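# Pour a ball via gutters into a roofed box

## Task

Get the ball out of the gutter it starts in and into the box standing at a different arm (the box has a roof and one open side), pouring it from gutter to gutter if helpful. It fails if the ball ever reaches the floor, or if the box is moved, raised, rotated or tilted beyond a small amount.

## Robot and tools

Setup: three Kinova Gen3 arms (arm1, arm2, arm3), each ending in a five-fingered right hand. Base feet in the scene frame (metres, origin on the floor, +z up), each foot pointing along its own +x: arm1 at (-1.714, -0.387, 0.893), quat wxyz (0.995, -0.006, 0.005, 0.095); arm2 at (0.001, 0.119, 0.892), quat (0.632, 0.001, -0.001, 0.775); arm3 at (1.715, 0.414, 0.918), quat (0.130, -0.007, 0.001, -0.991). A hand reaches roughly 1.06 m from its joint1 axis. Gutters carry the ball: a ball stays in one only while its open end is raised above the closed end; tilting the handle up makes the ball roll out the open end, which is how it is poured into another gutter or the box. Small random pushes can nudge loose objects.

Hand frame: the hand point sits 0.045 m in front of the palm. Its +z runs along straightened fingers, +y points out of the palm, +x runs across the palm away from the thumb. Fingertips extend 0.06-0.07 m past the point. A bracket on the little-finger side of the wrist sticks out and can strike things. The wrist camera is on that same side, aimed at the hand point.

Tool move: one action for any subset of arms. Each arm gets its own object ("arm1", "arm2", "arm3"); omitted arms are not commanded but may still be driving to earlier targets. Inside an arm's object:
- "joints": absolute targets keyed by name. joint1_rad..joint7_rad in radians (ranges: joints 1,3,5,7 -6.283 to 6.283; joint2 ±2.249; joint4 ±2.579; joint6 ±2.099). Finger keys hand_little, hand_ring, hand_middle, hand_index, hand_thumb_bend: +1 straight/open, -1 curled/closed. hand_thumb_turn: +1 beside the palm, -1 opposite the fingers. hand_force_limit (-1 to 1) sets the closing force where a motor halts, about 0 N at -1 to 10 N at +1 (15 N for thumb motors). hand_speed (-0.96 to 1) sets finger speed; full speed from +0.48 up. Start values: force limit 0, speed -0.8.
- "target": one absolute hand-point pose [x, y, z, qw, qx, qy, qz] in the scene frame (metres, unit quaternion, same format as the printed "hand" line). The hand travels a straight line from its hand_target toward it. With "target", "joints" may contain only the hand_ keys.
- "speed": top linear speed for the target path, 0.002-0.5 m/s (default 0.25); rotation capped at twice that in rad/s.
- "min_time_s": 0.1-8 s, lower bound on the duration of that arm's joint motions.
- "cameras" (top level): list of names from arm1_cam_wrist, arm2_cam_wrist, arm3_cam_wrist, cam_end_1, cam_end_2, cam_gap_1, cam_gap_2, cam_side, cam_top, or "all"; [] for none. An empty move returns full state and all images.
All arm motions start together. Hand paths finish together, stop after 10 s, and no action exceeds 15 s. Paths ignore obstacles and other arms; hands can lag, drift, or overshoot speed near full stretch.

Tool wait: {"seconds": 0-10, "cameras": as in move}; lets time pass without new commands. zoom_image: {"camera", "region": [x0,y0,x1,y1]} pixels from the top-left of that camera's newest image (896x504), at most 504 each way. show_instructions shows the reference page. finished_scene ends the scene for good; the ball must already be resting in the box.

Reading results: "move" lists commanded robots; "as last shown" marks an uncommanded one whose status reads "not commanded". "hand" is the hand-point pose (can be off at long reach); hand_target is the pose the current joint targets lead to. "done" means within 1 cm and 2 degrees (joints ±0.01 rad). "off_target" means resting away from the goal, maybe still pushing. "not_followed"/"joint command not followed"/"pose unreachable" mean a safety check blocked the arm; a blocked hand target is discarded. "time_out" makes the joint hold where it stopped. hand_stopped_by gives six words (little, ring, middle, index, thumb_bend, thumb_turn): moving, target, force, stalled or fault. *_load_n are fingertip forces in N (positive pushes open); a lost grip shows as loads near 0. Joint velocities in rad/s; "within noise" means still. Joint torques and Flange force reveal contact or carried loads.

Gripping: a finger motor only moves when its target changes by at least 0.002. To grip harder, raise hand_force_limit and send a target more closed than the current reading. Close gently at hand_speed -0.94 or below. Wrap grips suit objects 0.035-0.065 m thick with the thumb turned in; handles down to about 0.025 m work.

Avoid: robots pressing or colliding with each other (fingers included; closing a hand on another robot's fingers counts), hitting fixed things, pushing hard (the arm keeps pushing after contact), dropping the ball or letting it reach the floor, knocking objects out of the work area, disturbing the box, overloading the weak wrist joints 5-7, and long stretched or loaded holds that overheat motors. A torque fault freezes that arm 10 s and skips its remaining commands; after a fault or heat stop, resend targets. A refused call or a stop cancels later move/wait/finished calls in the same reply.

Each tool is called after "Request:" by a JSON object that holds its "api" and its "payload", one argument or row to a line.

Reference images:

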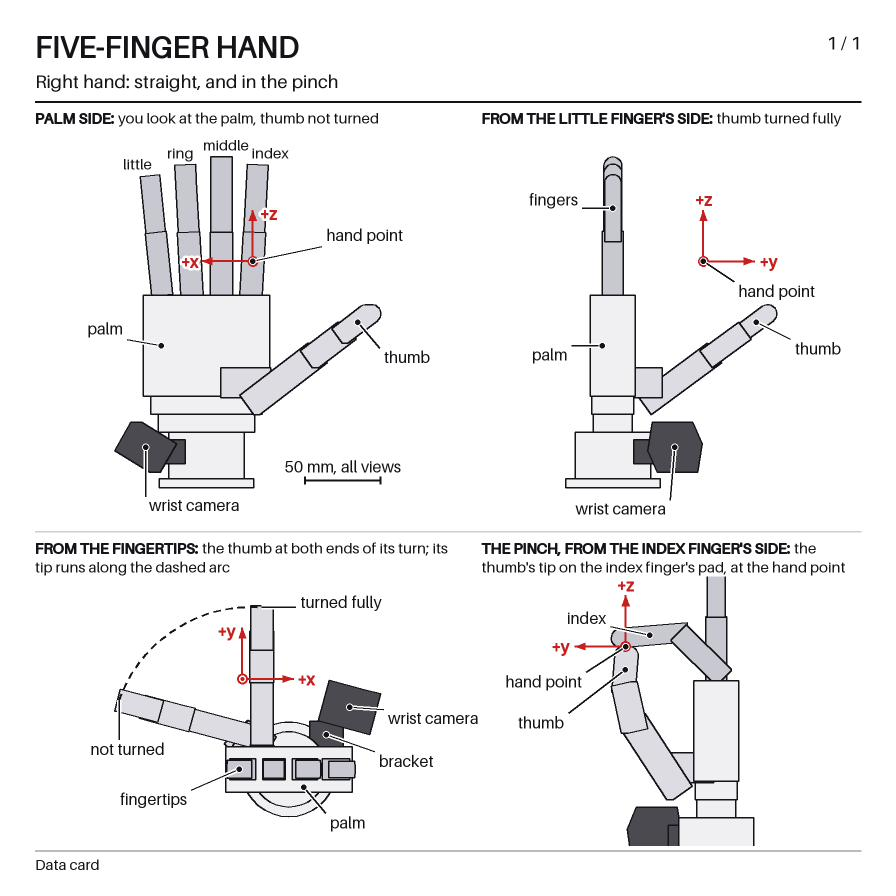

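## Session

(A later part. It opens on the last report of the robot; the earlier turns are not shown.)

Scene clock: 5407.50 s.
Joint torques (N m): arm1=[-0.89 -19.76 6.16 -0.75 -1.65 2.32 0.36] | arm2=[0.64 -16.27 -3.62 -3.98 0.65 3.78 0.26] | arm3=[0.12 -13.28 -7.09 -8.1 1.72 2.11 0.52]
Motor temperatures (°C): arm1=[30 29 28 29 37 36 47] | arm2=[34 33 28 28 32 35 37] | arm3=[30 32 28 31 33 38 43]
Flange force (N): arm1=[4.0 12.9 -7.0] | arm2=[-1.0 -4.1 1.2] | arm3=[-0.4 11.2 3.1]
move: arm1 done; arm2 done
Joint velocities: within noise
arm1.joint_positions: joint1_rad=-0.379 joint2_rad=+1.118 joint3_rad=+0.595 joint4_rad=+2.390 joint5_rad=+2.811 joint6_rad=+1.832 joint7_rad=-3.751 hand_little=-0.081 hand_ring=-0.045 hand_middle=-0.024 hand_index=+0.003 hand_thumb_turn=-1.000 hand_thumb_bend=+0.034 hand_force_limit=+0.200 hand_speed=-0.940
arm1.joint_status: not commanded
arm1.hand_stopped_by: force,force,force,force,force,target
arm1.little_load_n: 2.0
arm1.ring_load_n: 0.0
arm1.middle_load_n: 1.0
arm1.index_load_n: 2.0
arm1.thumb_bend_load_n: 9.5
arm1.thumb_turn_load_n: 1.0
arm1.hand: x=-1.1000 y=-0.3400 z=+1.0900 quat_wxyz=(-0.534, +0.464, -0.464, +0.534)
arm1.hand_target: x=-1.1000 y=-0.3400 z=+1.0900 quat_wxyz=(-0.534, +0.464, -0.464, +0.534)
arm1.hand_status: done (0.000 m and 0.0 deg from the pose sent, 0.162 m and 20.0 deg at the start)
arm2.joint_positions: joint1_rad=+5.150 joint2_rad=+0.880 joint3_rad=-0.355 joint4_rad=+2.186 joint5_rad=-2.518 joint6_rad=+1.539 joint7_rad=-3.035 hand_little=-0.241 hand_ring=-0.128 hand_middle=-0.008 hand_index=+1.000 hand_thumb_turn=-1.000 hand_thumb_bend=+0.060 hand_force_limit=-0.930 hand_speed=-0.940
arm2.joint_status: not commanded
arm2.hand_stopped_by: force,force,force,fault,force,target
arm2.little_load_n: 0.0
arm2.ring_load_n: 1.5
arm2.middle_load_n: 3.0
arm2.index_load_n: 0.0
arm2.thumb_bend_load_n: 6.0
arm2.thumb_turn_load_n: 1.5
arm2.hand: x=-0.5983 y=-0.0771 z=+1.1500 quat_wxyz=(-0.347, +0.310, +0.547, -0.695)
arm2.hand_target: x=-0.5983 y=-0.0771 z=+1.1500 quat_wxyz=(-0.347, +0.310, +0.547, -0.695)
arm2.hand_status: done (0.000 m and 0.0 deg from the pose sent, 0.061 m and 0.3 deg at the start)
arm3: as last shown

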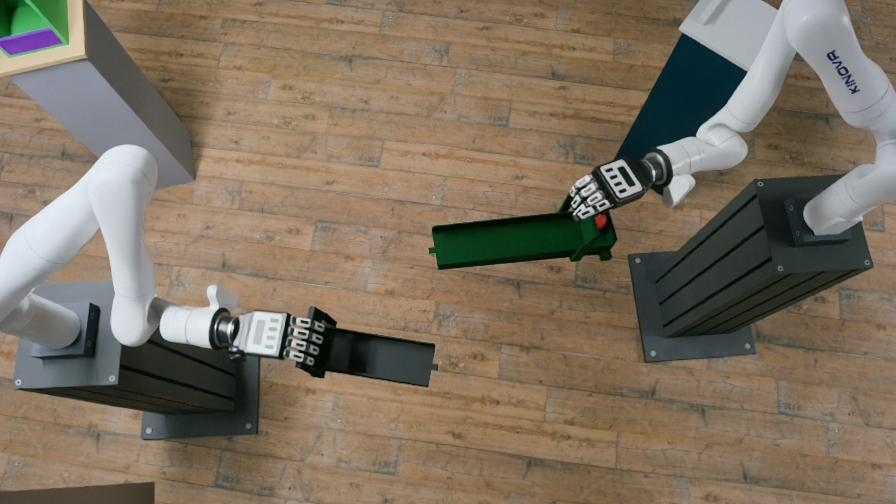

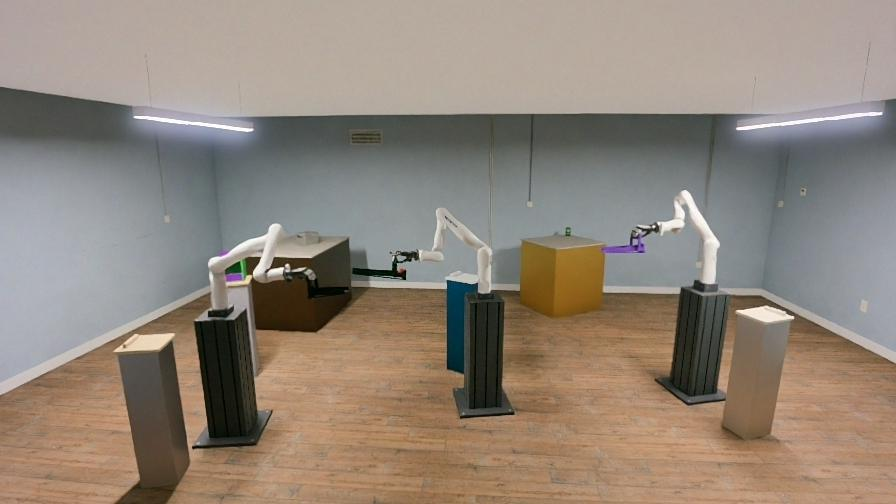

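Request:
{"api": "move", "payload": {
  "cameras": ["arm1_cam_wrist", "arm2_cam_wrist"]
}}

Request:
{"api": "zoom_image", "payload": {
  "camera": "arm1_cam_wrist",
  "region": [520, 40, 860, 400]
}}

Request:
{"api": "zoom_image", "payload": {
  "camera": "arm2_cam_wrist",
  "region": [540, 20, 896, 500]
}}

Scene clock: 5473.87 s.
Joint torques (N m): arm1=[-0.82 -19.76 6.16 -0.74 -1.63 2.35 0.33] | arm2=[0.73 -16.19 -3.55 -3.97 0.7 3.75 0.24] | arm3=[0.16 -13.27 -7.02 -8.1 1.73 2.1 0.5]
Motor temperatures (°C): arm1=[30 29 28 29 37 36 47] | arm2=[34 33 28 28 32 35 37] | arm3=[30 32 28 31 33 38 43]
Flange force (N): arm1=[3.7 12.9 -6.9] | arm2=[-1.4 -4.2 1.4] | arm3=[-0.5 11.1 3.1]
Joint velocities: within noise
arm1.joint_positions: joint1_rad=-0.379 joint2_rad=+1.118 joint3_rad=+0.595 joint4_rad=+2.390 joint5_rad=+2.811 joint6_rad=+1.832 joint7_rad=-3.751 hand_little=-0.081 hand_ring=-0.045 hand_middle=-0.024 hand_index=+0.003 hand_thumb_turn=-1.000 hand_thumb_bend=+0.034 hand_force_limit=+0.200 hand_speed=-0.940
arm1.joint_status: not commanded
arm1.hand_stopped_by: force,force,force,force,force,target
arm1.little_load_n: 2.5
arm1.ring_load_n: 0.0
arm1.middle_load_n: 1.0
arm1.index_load_n: 2.0
arm1.thumb_bend_load_n: 9.5
arm1.thumb_turn_load_n: 0.5
arm1.hand: x=-1.1000 y=-0.3400 z=+1.0900 quat_wxyz=(-0.534, +0.464, -0.464, +0.534) (m; scene frame)
arm1.hand_target: x=-1.1000 y=-0.3400 z=+1.0900 quat_wxyz=(-0.534, +0.464, -0.464, +0.534) (m; scene frame)
arm1.hand_status: done (0.000 m and 0.0 deg from the pose sent, 0.162 m and 20.0 deg at the start)
arm2.joint_positions: joint1_rad=+5.150 joint2_rad=+0.880 joint3_rad=-0.355 joint4_rad=+2.186 joint5_rad=-2.518 joint6_rad=+1.539 joint7_rad=-3.035 hand_little=-0.241 hand_ring=-0.128 hand_middle=-0.008 hand_index=+1.000 hand_thumb_turn=-1.000 hand_thumb_bend=+0.060 hand_force_limit=-0.930 hand_speed=-0.940
arm2.joint_status: not commanded
arm2.hand_stopped_by: force,force,force,fault,force,target
arm2.little_load_n: 0.0
arm2.ring_load_n: 1.5
arm2.middle_load_n: 3.0
arm2.index_load_n: 0.0
arm2.thumb_bend_load_n: 6.0
arm2.thumb_turn_load_n: 1.5
arm2.hand: x=-0.5983 y=-0.0771 z=+1.1500 quat_wxyz=(-0.347, +0.310, +0.547, -0.695) (m; scene frame)
arm2.hand_target: x=-0.5983 y=-0.0771 z=+1.1500 quat_wxyz=(-0.347, +0.310, +0.547, -0.695) (m; scene frame)
arm2.hand_status: done (0.000 m and 0.0 deg from the pose sent, 0.061 m and 0.3 deg at the start)
arm3.joint_positions: joint1_rad=+0.992 joint2_rad=+0.627 joint3_rad=-1.356 joint4_rad=+2.233 joint5_rad=-3.552 joint6_rad=+1.050 joint7_rad=-2.243 hand_little=+0.039 hand_ring=+0.025 hand_middle=-0.008 hand_index=-0.031 hand_thumb_turn=-1.000 hand_thumb_bend=-0.044 hand_force_limit=-0.880 hand_speed=-0.940
arm3.joint_status: not commanded
arm3.hand_stopped_by: force,force,force,force,force,target
arm3.little_load_n: 0.5
arm3.ring_load_n: 1.0
arm3.middle_load_n: 1.5
arm3.index_load_n: 5.0
arm3.thumb_bend_load_n: 9.5
arm3.thumb_turn_load_n: 4.0
arm3.hand: x=+1.1200 y=+0.2850 z=+1.2800 quat_wxyz=(-0.460, +0.447, +0.563, -0.521) (m; scene frame)
arm3.hand_target: x=+1.1200 y=+0.2850 z=+1.2800 quat_wxyz=(-0.460, +0.447, +0.563, -0.521) (m; scene frame)
arm3.hand_status: not commanded
pictures: arm1_cam_wrist, arm2_cam_wrist

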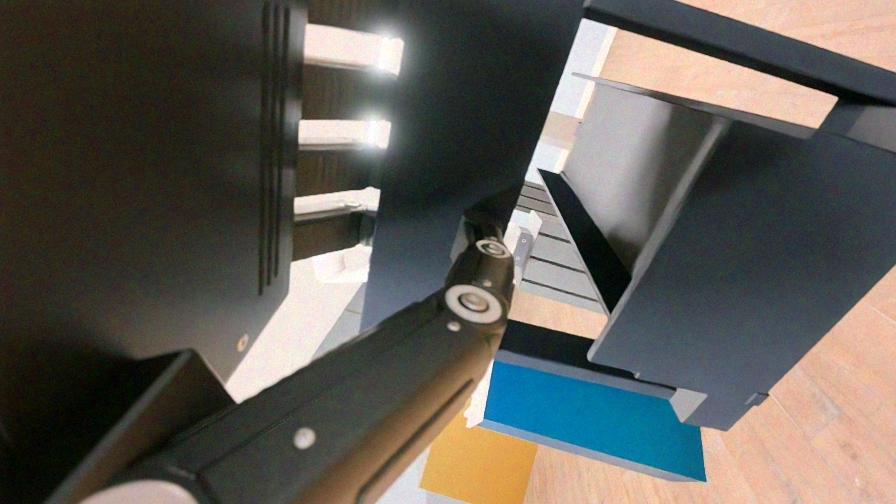

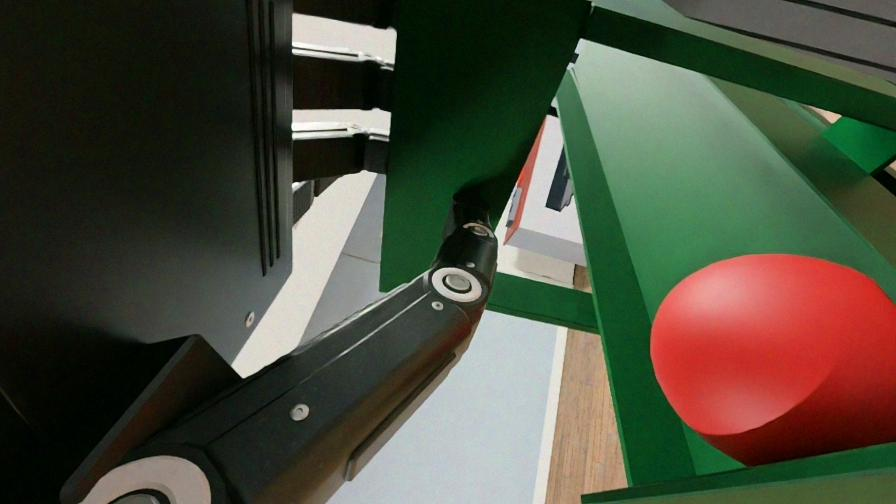

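Scaled by 1.400 from the camera's image (finer frame: 1280x720).

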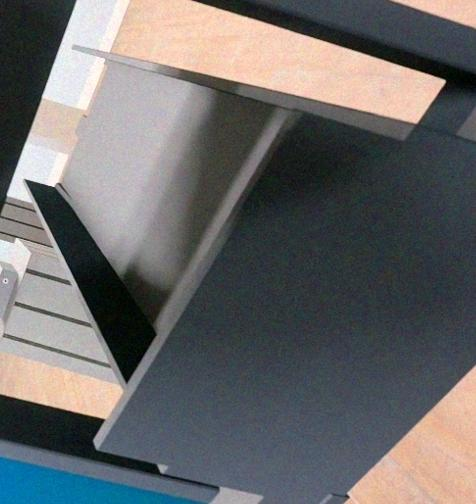

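Scaled by 1.050 from the camera's image (finer frame: 1280x720).

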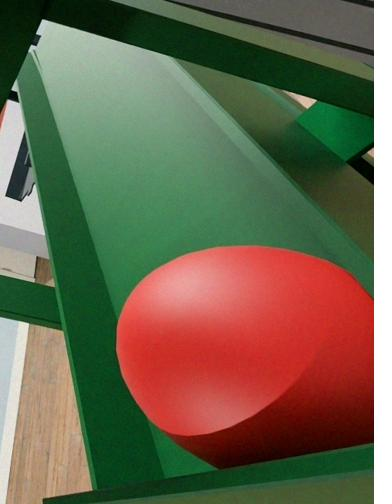

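Request:
{"api": "move", "payload": {
  "arm1": {"target": [-1.0427, -0.1584, 1.06, 0.63345, -0.49491, 0.36621, -0.46873], "speed": 0.1},
  "cameras": ["cam_gap_1", "cam_side"]
}}

Request:
{"api": "zoom_image", "payload": {
  "camera": "cam_gap_1",
  "region": [290, 200, 460, 320]
}}

Request:
{"api": "zoom_image", "payload": {
  "camera": "cam_gap_1",
  "region": [420, 180, 590, 300]
}}

Request:
{"api": "zoom_image", "payload": {
  "camera": "cam_side",
  "region": [300, 245, 420, 305]
}}

Scene clock: 5588.10 s.
Joint torques (N m): arm1=[-0.86 -23.05 6.54 -2.19 -1.42 2.43 0.31] | arm2=[0.73 -16.33 -3.5 -4.03 0.65 3.78 0.23] | arm3=[0.22 -13.31 -7.07 -8.14 1.73 2.07 0.51]
Motor temperatures (°C): arm1=[30 29 28 29 37 36 47] | arm2=[34 33 28 28 32 35 37] | arm3=[30 32 28 31 33 38 43]
Flange force (N): arm1=[2.6 9.8 -4.9] | arm2=[-1.4 -3.9 1.2] | arm3=[-0.8 11.6 3.2]
move: arm1 done
Joint velocities: within noise
arm1.joint_positions: joint1_rad=-0.523 joint2_rad=+1.237 joint3_rad=+0.524 joint4_rad=+2.034 joint5_rad=+2.813 joint6_rad=+1.767 joint7_rad=-3.659 hand_little=-0.081 hand_ring=-0.045 hand_middle=-0.024 hand_index=+0.003 hand_thumb_turn=-1.000 hand_thumb_bend=+0.034 hand_force_limit=+0.200 hand_speed=-0.940
arm1.joint_status: not commanded
arm1.hand_stopped_by: force,force,force,force,force,target
arm1.little_load_n: 2.0
arm1.ring_load_n: 0.0
arm1.middle_load_n: 1.0
arm1.index_load_n: 2.0
arm1.thumb_bend_load_n: 9.5
arm1.thumb_turn_load_n: 0.5
arm1.hand: x=-1.0427 y=-0.1584 z=+1.0600 quat_wxyz=(-0.633, +0.495, -0.366, +0.469)
arm1.hand_target: x=-1.0427 y=-0.1584 z=+1.0600 quat_wxyz=(-0.633, +0.495, -0.366, +0.469)
arm1.hand_status: done (0.000 m and 0.0 deg from the pose sent, 0.193 m and 18.0 deg at the start)
arm2, arm3: as last shown
arm2.thumb_bend_load_n: 6.5
arm3.ring_load_n: 0.5
arm3.thumb_bend_load_n: 9.0

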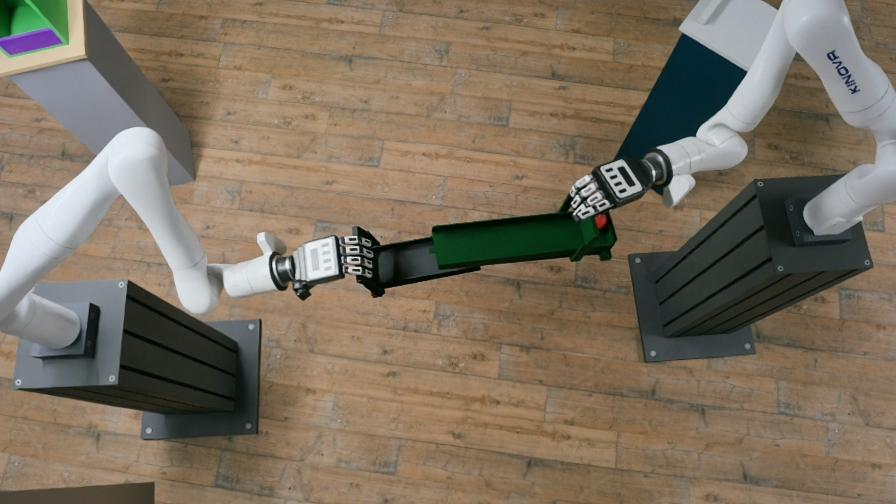

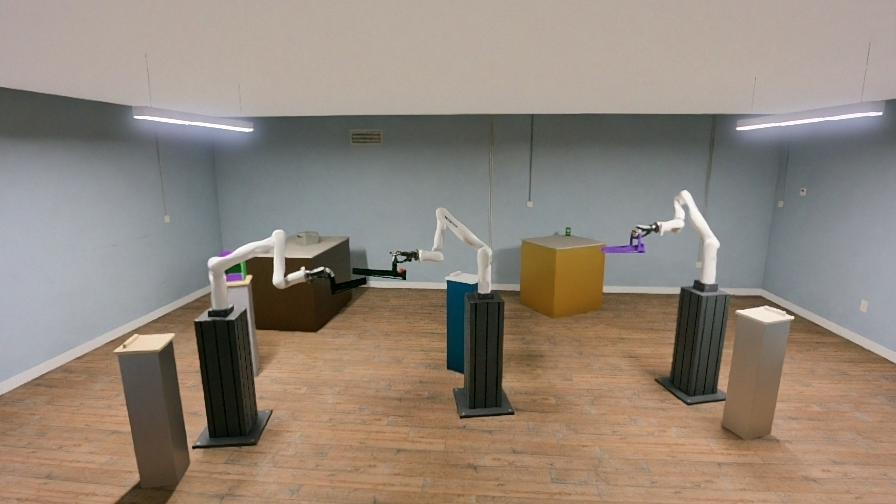

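Scaled by 2.965 from the camera's image (finer frame: 1280x720).

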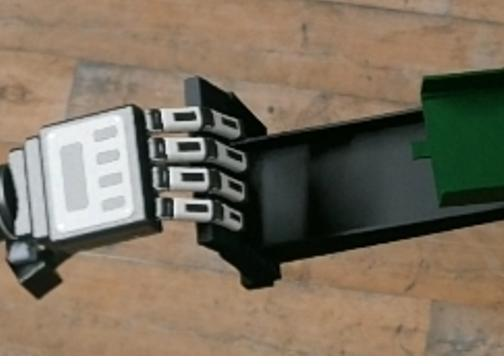

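Scaled by 2.965 from the camera's image (finer frame: 1280x720).

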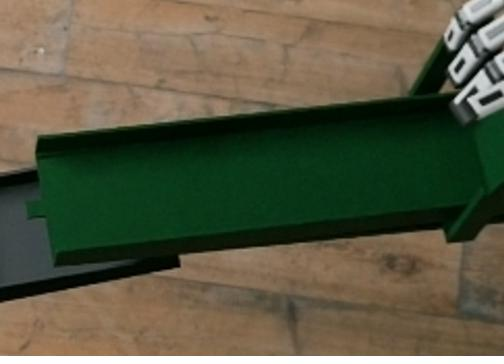

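Scaled by 4.200 from the camera's image (finer frame: 1280x720).

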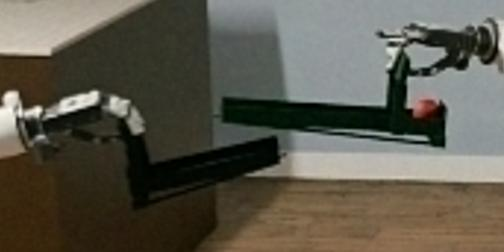

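Request:
{"api": "move", "payload": {
  "arm2": {"target": [-0.6039, -0.0788, 1.1546, 0.35233, -0.3128, -0.60604, 0.64089], "speed": 0.03},
  "cameras": ["cam_gap_1", "cam_side"]
}}

Request:
{"api": "zoom_image", "payload": {
  "camera": "cam_gap_1",
  "region": [350, 200, 500, 300]
}}

Request:
{"api": "zoom_image", "payload": {
  "camera": "cam_gap_1",
  "region": [480, 170, 650, 290]
}}

Request:
{"api": "zoom_image", "payload": {
  "camera": "cam_side",
  "region": [300, 245, 420, 305]
}}

Scene clock: 5651.40 s.
Joint torques (N m): arm1=[-0.9 -23.11 6.57 -2.22 -1.39 2.45 0.34] | arm2=[0.63 -15.57 -2.97 -5.48 0.25 3.79 0.25] | arm3=[0.14 -13.31 -7.06 -8.09 1.7 2.09 0.49]
Motor temperatures (°C): arm1=[30 29 28 29 37 36 47] | arm2=[34 33 28 28 32 35 37] | arm3=[30 32 28 31 33 38 43]
Flange force (N): arm1=[2.6 9.9 -5.1] | arm2=[-1.6 -4.3 -0.2] | arm3=[-0.4 11.4 3.2]
move: arm2 done
Joint velocities: within noise
arm1, arm3: as last shown
arm2.joint_positions: joint1_rad=+5.113 joint2_rad=+0.724 joint3_rad=-0.330 joint4_rad=+2.178 joint5_rad=-2.578 joint6_rad=+1.303 joint7_rad=-3.074 hand_little=-0.241 hand_ring=-0.128 hand_middle=-0.008 hand_index=+1.000 hand_thumb_turn=-1.000 hand_thumb_bend=+0.060 hand_force_limit=-0.930 hand_speed=-0.940
arm2.joint_status: not commanded
arm2.hand_stopped_by: force,force,force,fault,force,target
arm2.little_load_n: 0.0
arm2.ring_load_n: 2.0
arm2.middle_load_n: 3.0
arm2.index_load_n: 0.0
arm2.thumb_bend_load_n: 6.0
arm2.thumb_turn_load_n: 1.5
arm2.hand: x=-0.6039 y=-0.0788 z=+1.1546 quat_wxyz=(-0.352, +0.313, +0.606, -0.641)
arm2.hand_target: x=-0.6039 y=-0.0788 z=+1.1546 quat_wxyz=(-0.352, +0.313, +0.606, -0.641)
arm2.hand_status: done (0.000 m and 0.0 deg from the pose sent, 0.007 m and 9.2 deg at the start)
arm3.middle_load_n: 2.0
arm3.thumb_bend_load_n: 9.5

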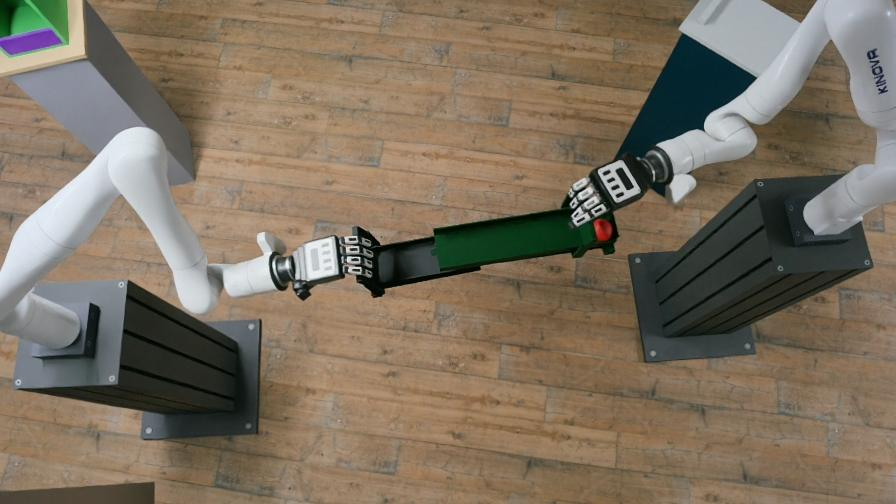

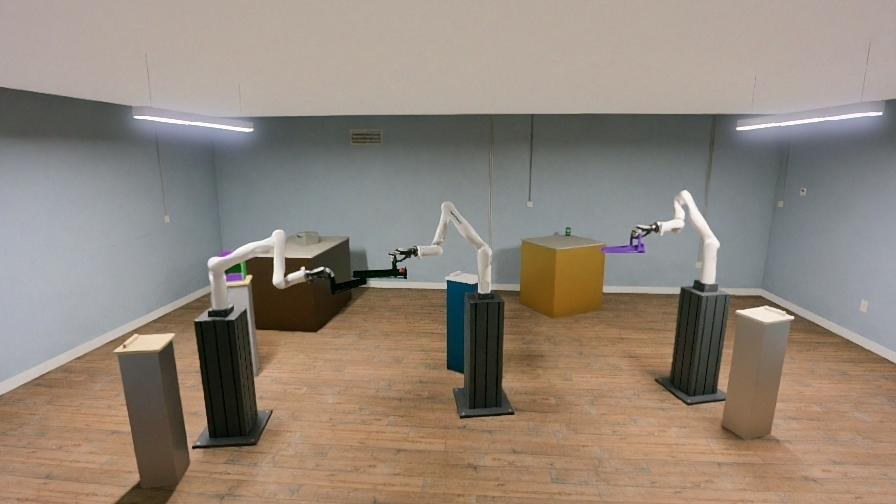

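Scaled by 3.360 from the camera's image (finer frame: 1280x720).

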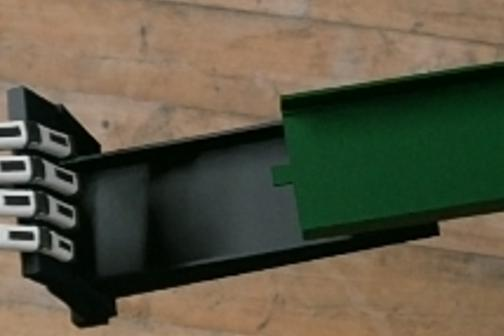

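Scaled by 2.965 from the camera's image (finer frame: 1280x720).

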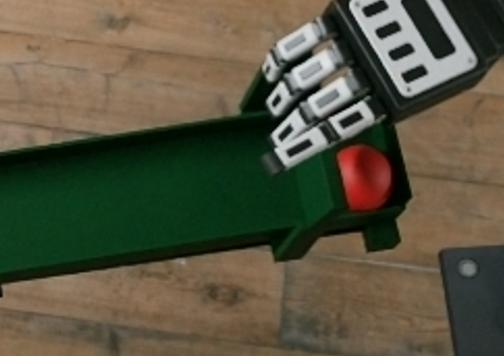

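Scaled by 4.200 from the camera's image (finer frame: 1280x720).

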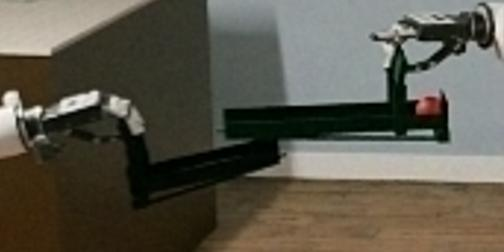

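Request:
{"api": "move", "payload": {
  "arm2": {"target": [-0.6039, -0.0788, 1.1548, 0.34101, -0.32289, -0.59344, 0.65369], "speed": 0.02},
  "cameras": ["cam_gap_1", "cam_side"]
}}

Request:
{"api": "zoom_image", "payload": {
  "camera": "cam_gap_1",
  "region": [350, 200, 500, 300]
}}

Request:
{"api": "zoom_image", "payload": {
  "camera": "cam_gap_1",
  "region": [480, 170, 650, 290]
}}

Scene clock: 5703.33 s.
Joint torques (N m): arm1=[-0.83 -23.06 6.6 -2.16 -1.4 2.43 0.31] | arm2=[0.68 -15.62 -3.01 -5.3 0.26 3.77 0.21] | arm3=[0.19 -13.31 -7.04 -8.1 1.72 2.15 0.51]
Motor temperatures (°C): arm1=[30 29 28 29 37 36 47] | arm2=[34 33 28 28 32 35 37] | arm3=[30 31 28 31 33 38 43]
Flange force (N): arm1=[2.4 9.9 -4.9] | arm2=[-1.8 -4.3 -0.1] | arm3=[-0.5 11.2 3.3]
move: arm2 done
Joint velocities: within noise
arm1, arm3: as last shown
arm2.joint_positions: joint1_rad=+5.127 joint2_rad=+0.746 joint3_rad=-0.341 joint4_rad=+2.175 joint5_rad=-2.568 joint6_rad=+1.327 joint7_rad=-3.102 hand_little=-0.241 hand_ring=-0.128 hand_middle=-0.008 hand_index=+1.000 hand_thumb_turn=-1.000 hand_thumb_bend=+0.060 hand_force_limit=-0.930 hand_speed=-0.940
arm2.joint_status: not commanded
arm2.hand_stopped_by: force,force,force,fault,force,target
arm2.little_load_n: 0.5
arm2.ring_load_n: 1.5
arm2.middle_load_n: 3.0
arm2.index_load_n: 0.0
arm2.thumb_bend_load_n: 6.5
arm2.thumb_turn_load_n: 2.0
arm2.hand: x=-0.6039 y=-0.0788 z=+1.1548 quat_wxyz=(-0.341, +0.323, +0.593, -0.654)
arm2.hand_target: x=-0.6039 y=-0.0788 z=+1.1548 quat_wxyz=(-0.341, +0.323, +0.593, -0.654)
arm2.hand_status: done (0.000 m and 0.0 deg from the pose sent, 0.000 m and 2.7 deg at the start)
arm3.middle_load_n: 1.5
arm3.thumb_turn_load_n: 4.5

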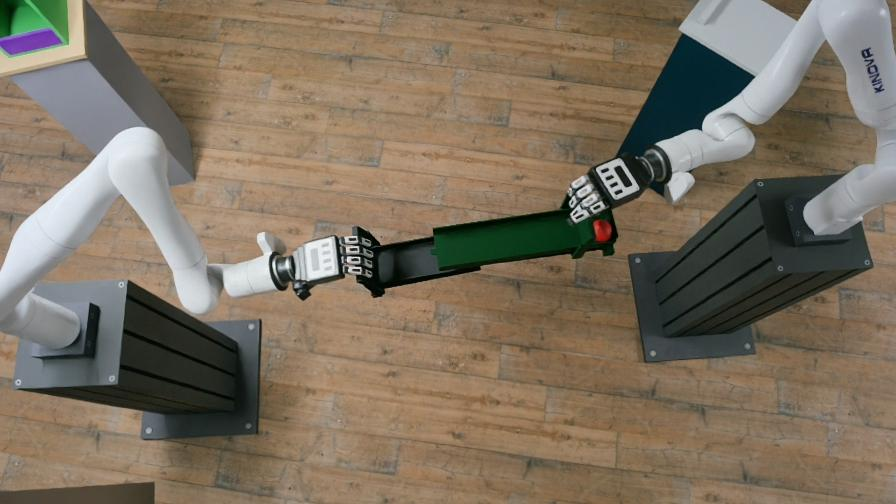

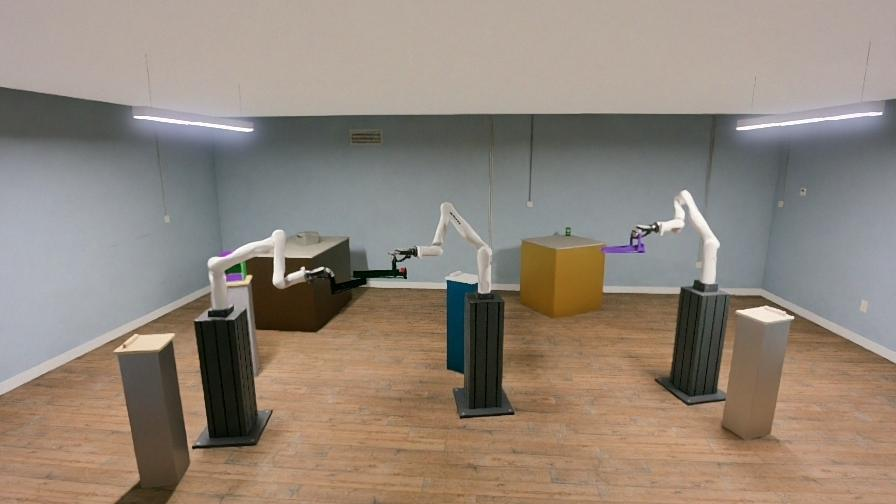

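Scaled by 3.360 from the camera's image (finer frame: 1280x720).

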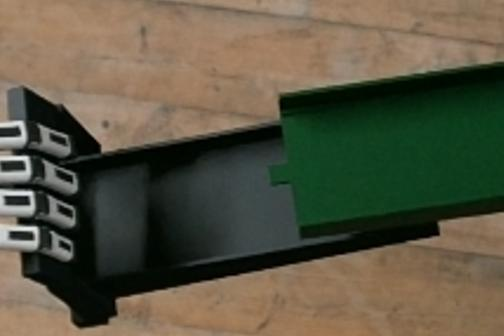

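Scaled by 2.965 from the camera's image (finer frame: 1280x720).

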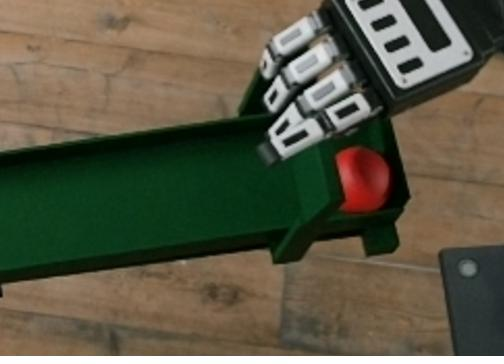

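Request:
{"api": "move", "payload": {
  "arm2": {"target": [-0.6039, -0.0788, 1.1518, 0.3289, -0.33181, -0.57355, 0.67287], "speed": 0.03},
  "cameras": ["cam_gap_1", "cam_side"]
}}

Request:
{"api": "zoom_image", "payload": {
  "camera": "cam_gap_1",
  "region": [350, 200, 500, 300]
}}

Request:
{"api": "zoom_image", "payload": {
  "camera": "cam_gap_1",
  "region": [480, 170, 650, 290]
}}

Request:
{"api": "zoom_image", "payload": {
  "camera": "cam_side",
  "region": [300, 245, 420, 305]
}}

Scene clock: 5768.27 s.
Joint torques (N m): arm1=[-0.82 -23.09 6.54 -2.17 -1.4 2.46 0.35] | arm2=[0.66 -16.02 -3.29 -4.84 0.42 3.82 0.21] | arm3=[0.2 -13.29 -7.03 -8.07 1.73 2.09 0.5]
Motor temperatures (°C): arm1=[30 29 28 29 37 36 47] | arm2=[34 32 28 28 32 35 37] | arm3=[30 31 28 31 33 38 43]
Flange force (N): arm1=[2.5 9.9 -4.9] | arm2=[-1.6 -4.0 0.6] | arm3=[-0.7 11.3 3.3]
move: arm2 done
Joint velocities: within noise
arm1, arm3: as last shown
arm2.joint_positions: joint1_rad=+5.145 joint2_rad=+0.795 joint3_rad=-0.354 joint4_rad=+2.171 joint5_rad=-2.550 joint6_rad=+1.385 joint7_rad=-3.119 hand_little=-0.241 hand_ring=-0.128 hand_middle=-0.008 hand_index=+1.000 hand_thumb_turn=-1.000 hand_thumb_bend=+0.060 hand_force_limit=-0.930 hand_speed=-0.940
arm2.joint_status: not commanded
arm2.hand_stopped_by: force,force,force,fault,force,target
arm2.little_load_n: 0.0
arm2.ring_load_n: 1.5
arm2.middle_load_n: 3.0
arm2.index_load_n: 0.0
arm2.thumb_bend_load_n: 6.0
arm2.thumb_turn_load_n: 2.0
arm2.hand: x=-0.6039 y=-0.0788 z=+1.1518 quat_wxyz=(-0.329, +0.332, +0.574, -0.673)
arm2.hand_target: x=-0.6039 y=-0.0788 z=+1.1518 quat_wxyz=(-0.329, +0.332, +0.574, -0.673)
arm2.hand_status: done (0.000 m and 0.0 deg from the pose sent, 0.003 m and 3.6 deg at the start)
arm3.index_load_n: 4.5

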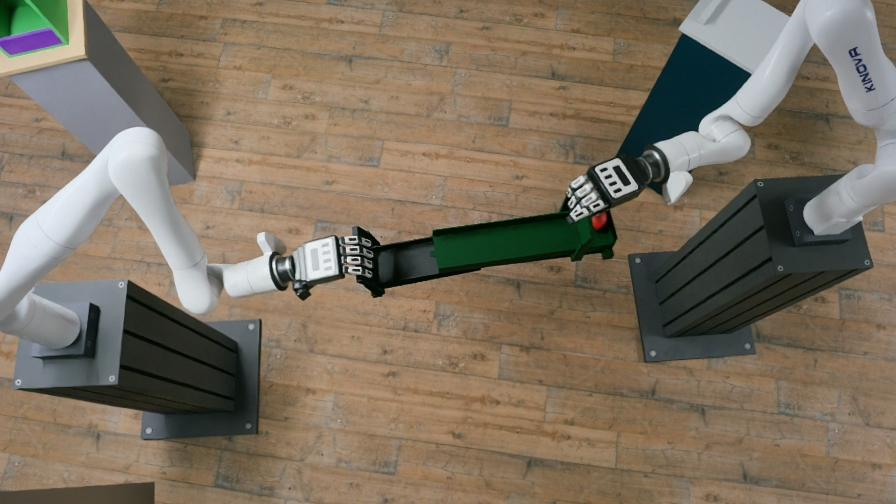

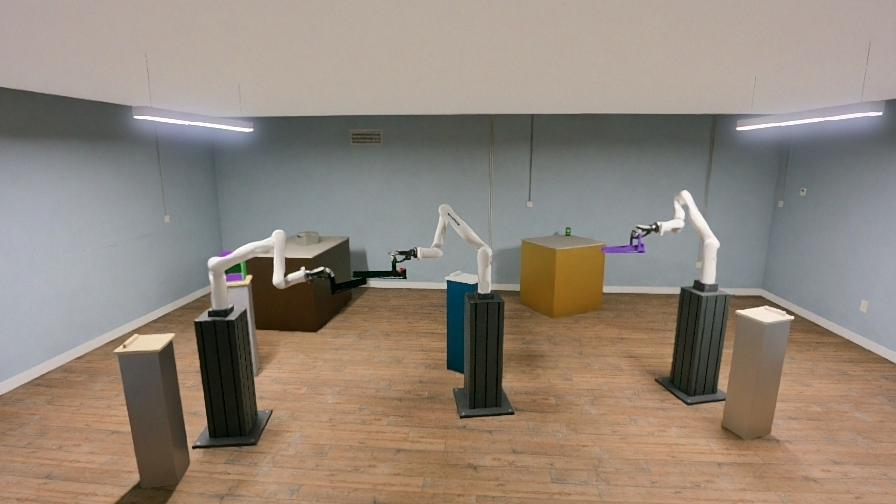

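Scaled by 3.360 from the camera's image (finer frame: 1280x720).

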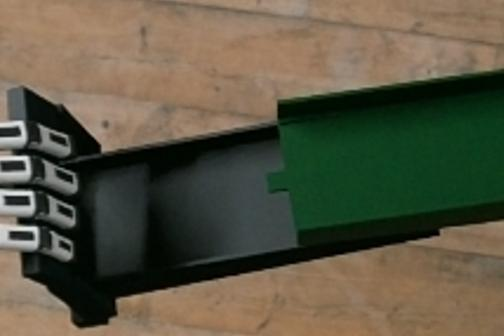

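Scaled by 2.965 from the camera's image (finer frame: 1280x720).

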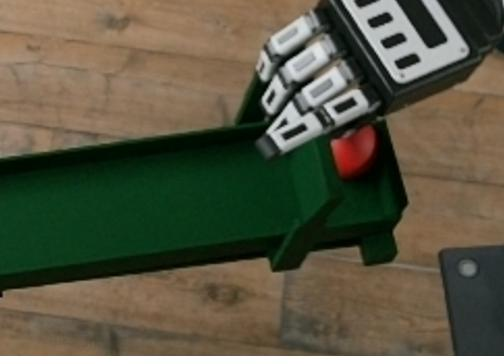

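Scaled by 4.200 from the camera's image (finer frame: 1280x720).

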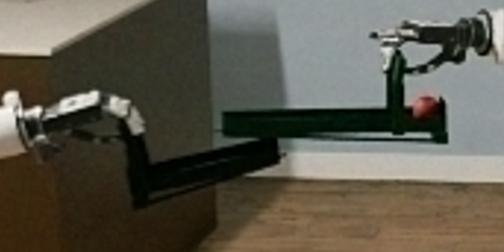

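Request:
{"api": "move", "payload": {
  "arm2": {"target": [-0.6094, -0.0803, 1.1716, 0.30685, -0.35622, -0.59638, 0.65061], "speed": 0.0175},
  "cameras": ["cam_gap_1", "cam_side"]
}}

Request:
{"api": "zoom_image", "payload": {
  "camera": "cam_gap_1",
  "region": [350, 200, 500, 300]
}}

Request:
{"api": "zoom_image", "payload": {
  "camera": "cam_gap_1",
  "region": [480, 170, 650, 290]
}}

Request:
{"api": "zoom_image", "payload": {
  "camera": "cam_side",
  "region": [300, 245, 420, 305]
}}

Scene clock: 5792.43 s.
Joint torques (N m): arm1=[-0.88 -23.05 6.5 -2.14 -1.45 2.44 0.33] | arm2=[0.69 -15.5 -3.03 -6.38 -0.03 3.93 0.26] | arm3=[0.12 -13.27 -7.06 -8.04 1.69 2.11 0.52]
Motor temperatures (°C): arm1=[30 29 28 29 37 36 47] | arm2=[34 32 28 28 32 35 37] | arm3=[30 31 28 31 33 38 43]
Flange force (N): arm1=[2.7 9.8 -4.8] | arm2=[-2.3 -3.7 -0.8] | arm3=[-0.3 11.1 3.2]
move: arm2 done
Joint velocities: within noise
arm1, arm3: as last shown
arm2.joint_positions: joint1_rad=+5.146 joint2_rad=+0.671 joint3_rad=-0.362 joint4_rad=+2.135 joint5_rad=-2.563 joint6_rad=+1.180 joint7_rad=-3.250 hand_little=-0.241 hand_ring=-0.128 hand_middle=-0.008 hand_index=+1.000 hand_thumb_turn=-1.000 hand_thumb_bend=+0.060 hand_force_limit=-0.930 hand_speed=-0.940
arm2.joint_status: not commanded
arm2.hand_stopped_by: force,force,force,fault,force,target
arm2.little_load_n: 0.0
arm2.ring_load_n: 1.5
arm2.middle_load_n: 3.5
arm2.index_load_n: 0.0
arm2.thumb_bend_load_n: 6.0
arm2.thumb_turn_load_n: 1.5
arm2.hand: x=-0.6094 y=-0.0803 z=+1.1716 quat_wxyz=(-0.307, +0.356, +0.596, -0.651)
arm2.hand_target: x=-0.6094 y=-0.0803 z=+1.1716 quat_wxyz=(-0.307, +0.356, +0.596, -0.651)
arm2.hand_status: done (0.000 m and 0.0 deg from the pose sent, 0.021 m and 5.3 deg at the start)
arm3.index_load_n: 5.0

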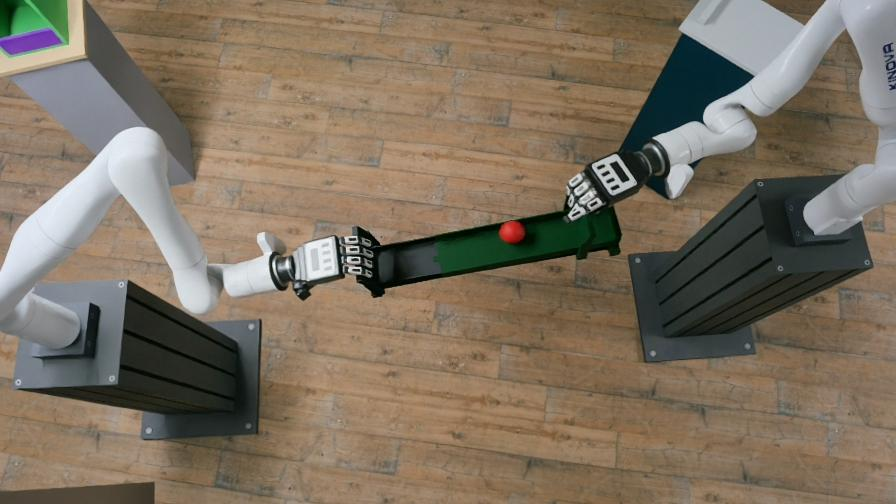

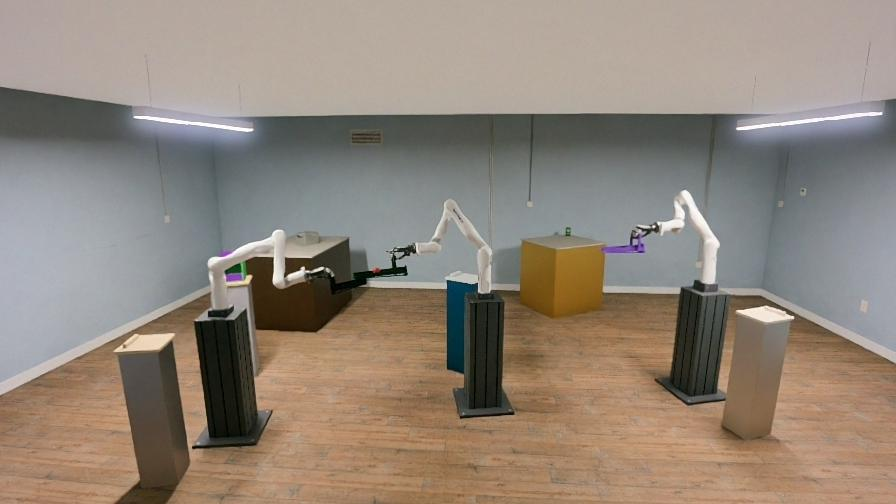

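Scaled by 3.360 from the camera's image (finer frame: 1280x720).

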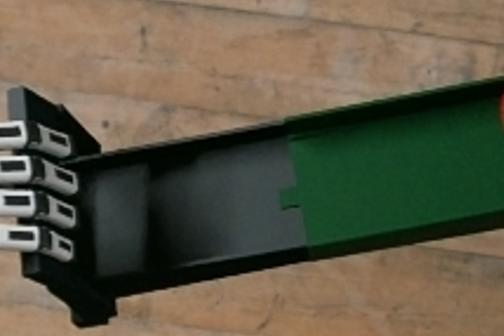

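Scaled by 2.965 from the camera's image (finer frame: 1280x720).

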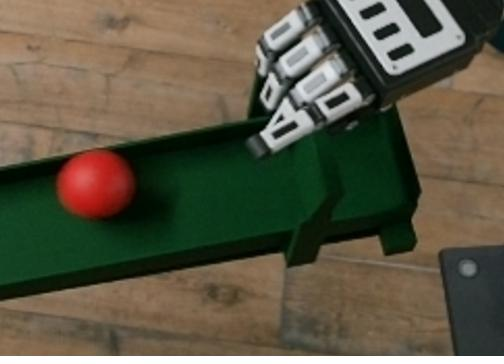

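Scaled by 4.200 from the camera's image (finer frame: 1280x720).

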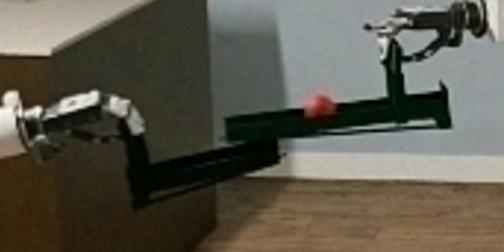

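Request:
{"api": "wait", "payload": {
  "seconds": 0.5,
  "cameras": ["cam_gap_1", "cam_side", "arm1_cam_wrist"]
}}

Request:
{"api": "zoom_image", "payload": {
  "camera": "cam_gap_1",
  "region": [330, 200, 480, 300]
}}

Scene clock: 5799.67 s.
Joint torques (N m): arm1=[-0.84 -23.28 6.66 -2.3 -1.48 2.54 0.32] | arm2=[0.59 -15.28 -2.89 -6.16 0.05 3.73 0.22] | arm3=[0.17 -13.28 -7.05 -8.09 1.72 2.11 0.51]
Motor temperatures (°C): arm1=[30 29 28 29 37 36 47] | arm2=[34 32 28 28 32 35 37] | arm3=[30 31 28 31 33 38 43]
Flange force (N): arm1=[2.5 10.1 -5.1] | arm2=[-2.4 -3.9 -0.7] | arm3=[-0.5 11.2 3.2]
Joint velocities: within noise
arm1.joint_positions: joint1_rad=-0.523 joint2_rad=+1.237 joint3_rad=+0.524 joint4_rad=+2.034 joint5_rad=+2.813 joint6_rad=+1.767 joint7_rad=-3.659 hand_little=-0.081 hand_ring=-0.045 hand_middle=-0.024 hand_index=+0.003 hand_thumb_turn=-1.000 hand_thumb_bend=+0.034 hand_force_limit=+0.200 hand_speed=-0.940
arm1.joint_status: not commanded
arm1.hand_stopped_by: force,force,force,force,force,target
arm1.little_load_n: 2.5
arm1.ring_load_n: 0.0
arm1.middle_load_n: 0.5
arm1.index_load_n: 2.0
arm1.thumb_bend_load_n: 7.5
arm1.thumb_turn_load_n: 1.0
arm1.hand: x=-1.0427 y=-0.1584 z=+1.0600 quat_wxyz=(-0.633, +0.495, -0.366, +0.469)
arm1.hand_target: x=-1.0427 y=-0.1584 z=+1.0600 quat_wxyz=(-0.633, +0.495, -0.366, +0.469)
arm1.hand_status: not commanded
arm2.joint_positions: joint1_rad=+5.146 joint2_rad=+0.671 joint3_rad=-0.362 joint4_rad=+2.135 joint5_rad=-2.563 joint6_rad=+1.180 joint7_rad=-3.250 hand_little=-0.241 hand_ring=-0.128 hand_middle=-0.008 hand_index=+1.000 hand_thumb_turn=-1.000 hand_thumb_bend=+0.060 hand_force_limit=-0.930 hand_speed=-0.940
arm2.joint_status: not commanded
arm2.hand_stopped_by: force,force,force,fault,force,target
arm2.little_load_n: 0.0
arm2.ring_load_n: 1.5
arm2.middle_load_n: 3.0
arm2.index_load_n: 0.0
arm2.thumb_bend_load_n: 6.0
arm2.thumb_turn_load_n: 1.5
arm2.hand: x=-0.6094 y=-0.0803 z=+1.1716 quat_wxyz=(-0.307, +0.356, +0.596, -0.651)
arm2.hand_target: x=-0.6094 y=-0.0803 z=+1.1716 quat_wxyz=(-0.307, +0.356, +0.596, -0.651)
arm2.hand_status: done (0.000 m and 0.0 deg from the pose sent, 0.021 m and 5.3 deg at the start)
arm3.joint_positions: joint1_rad=+0.992 joint2_rad=+0.627 joint3_rad=-1.356 joint4_rad=+2.233 joint5_rad=-3.552 joint6_rad=+1.050 joint7_rad=-2.243 hand_little=+0.039 hand_ring=+0.025 hand_middle=-0.008 hand_index=-0.031 hand_thumb_turn=-1.000 hand_thumb_bend=-0.044 hand_force_limit=-0.880 hand_speed=-0.940
arm3.joint_status: not commanded
arm3.hand_stopped_by: force,force,force,force,force,target
arm3.little_load_n: 0.5
arm3.ring_load_n: 0.5
arm3.middle_load_n: 1.5
arm3.index_load_n: 5.0
arm3.thumb_bend_load_n: 9.5
arm3.thumb_turn_load_n: 4.5
arm3.hand: x=+1.1200 y=+0.2850 z=+1.2800 quat_wxyz=(-0.460, +0.447, +0.563, -0.521)
arm3.hand_target: x=+1.1200 y=+0.2850 z=+1.2800 quat_wxyz=(-0.460, +0.447, +0.563, -0.521)
arm3.hand_status: not commanded
wait: 0.50 s; at rest from the start
pictures: arm1_cam_wrist, cam_gap_1, cam_side

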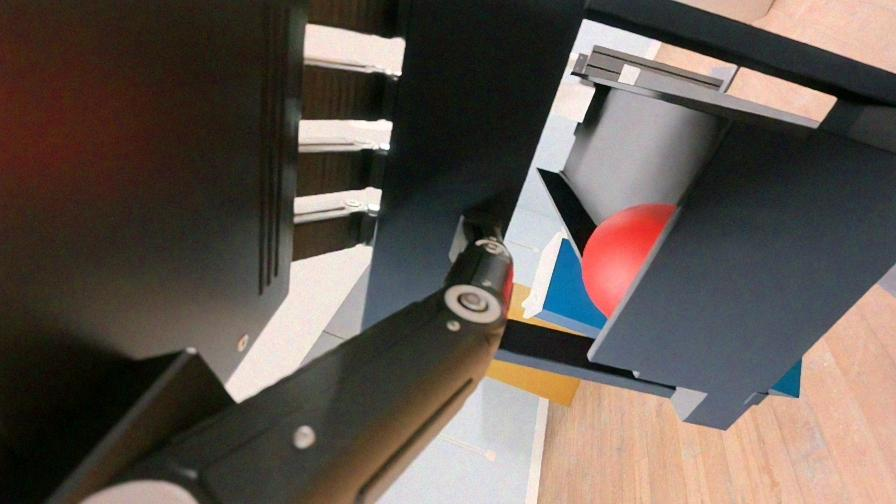

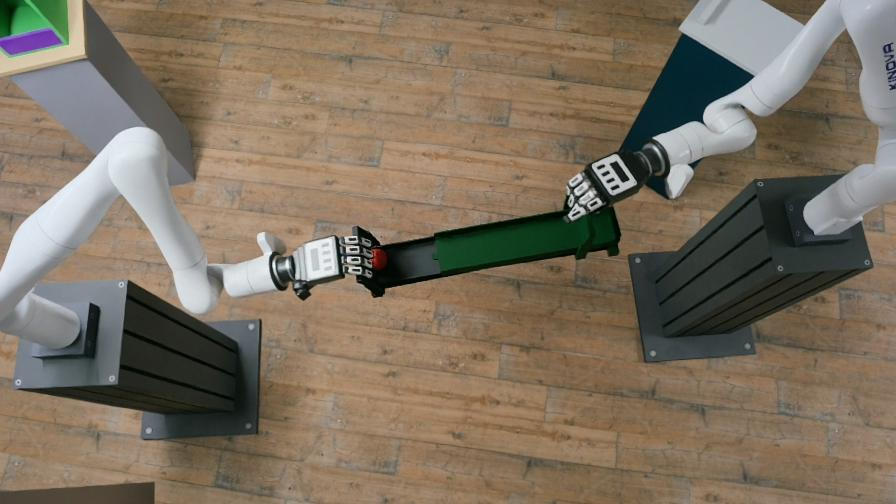

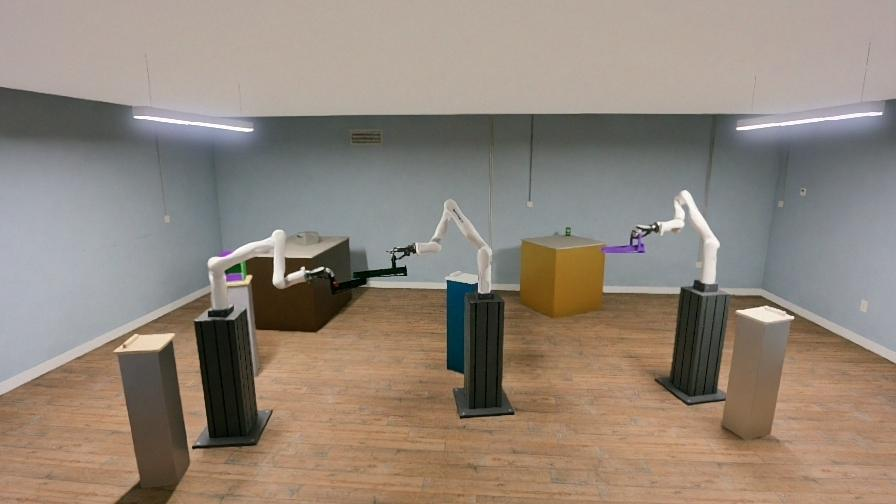

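Scaled by 3.360 from the camera's image (finer frame: 1280x720).

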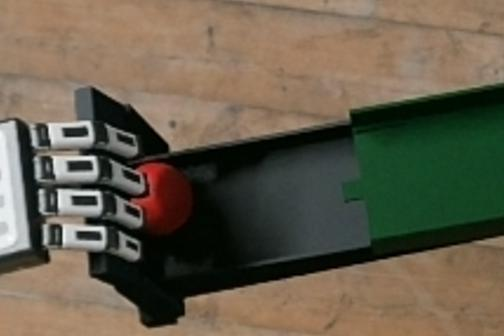

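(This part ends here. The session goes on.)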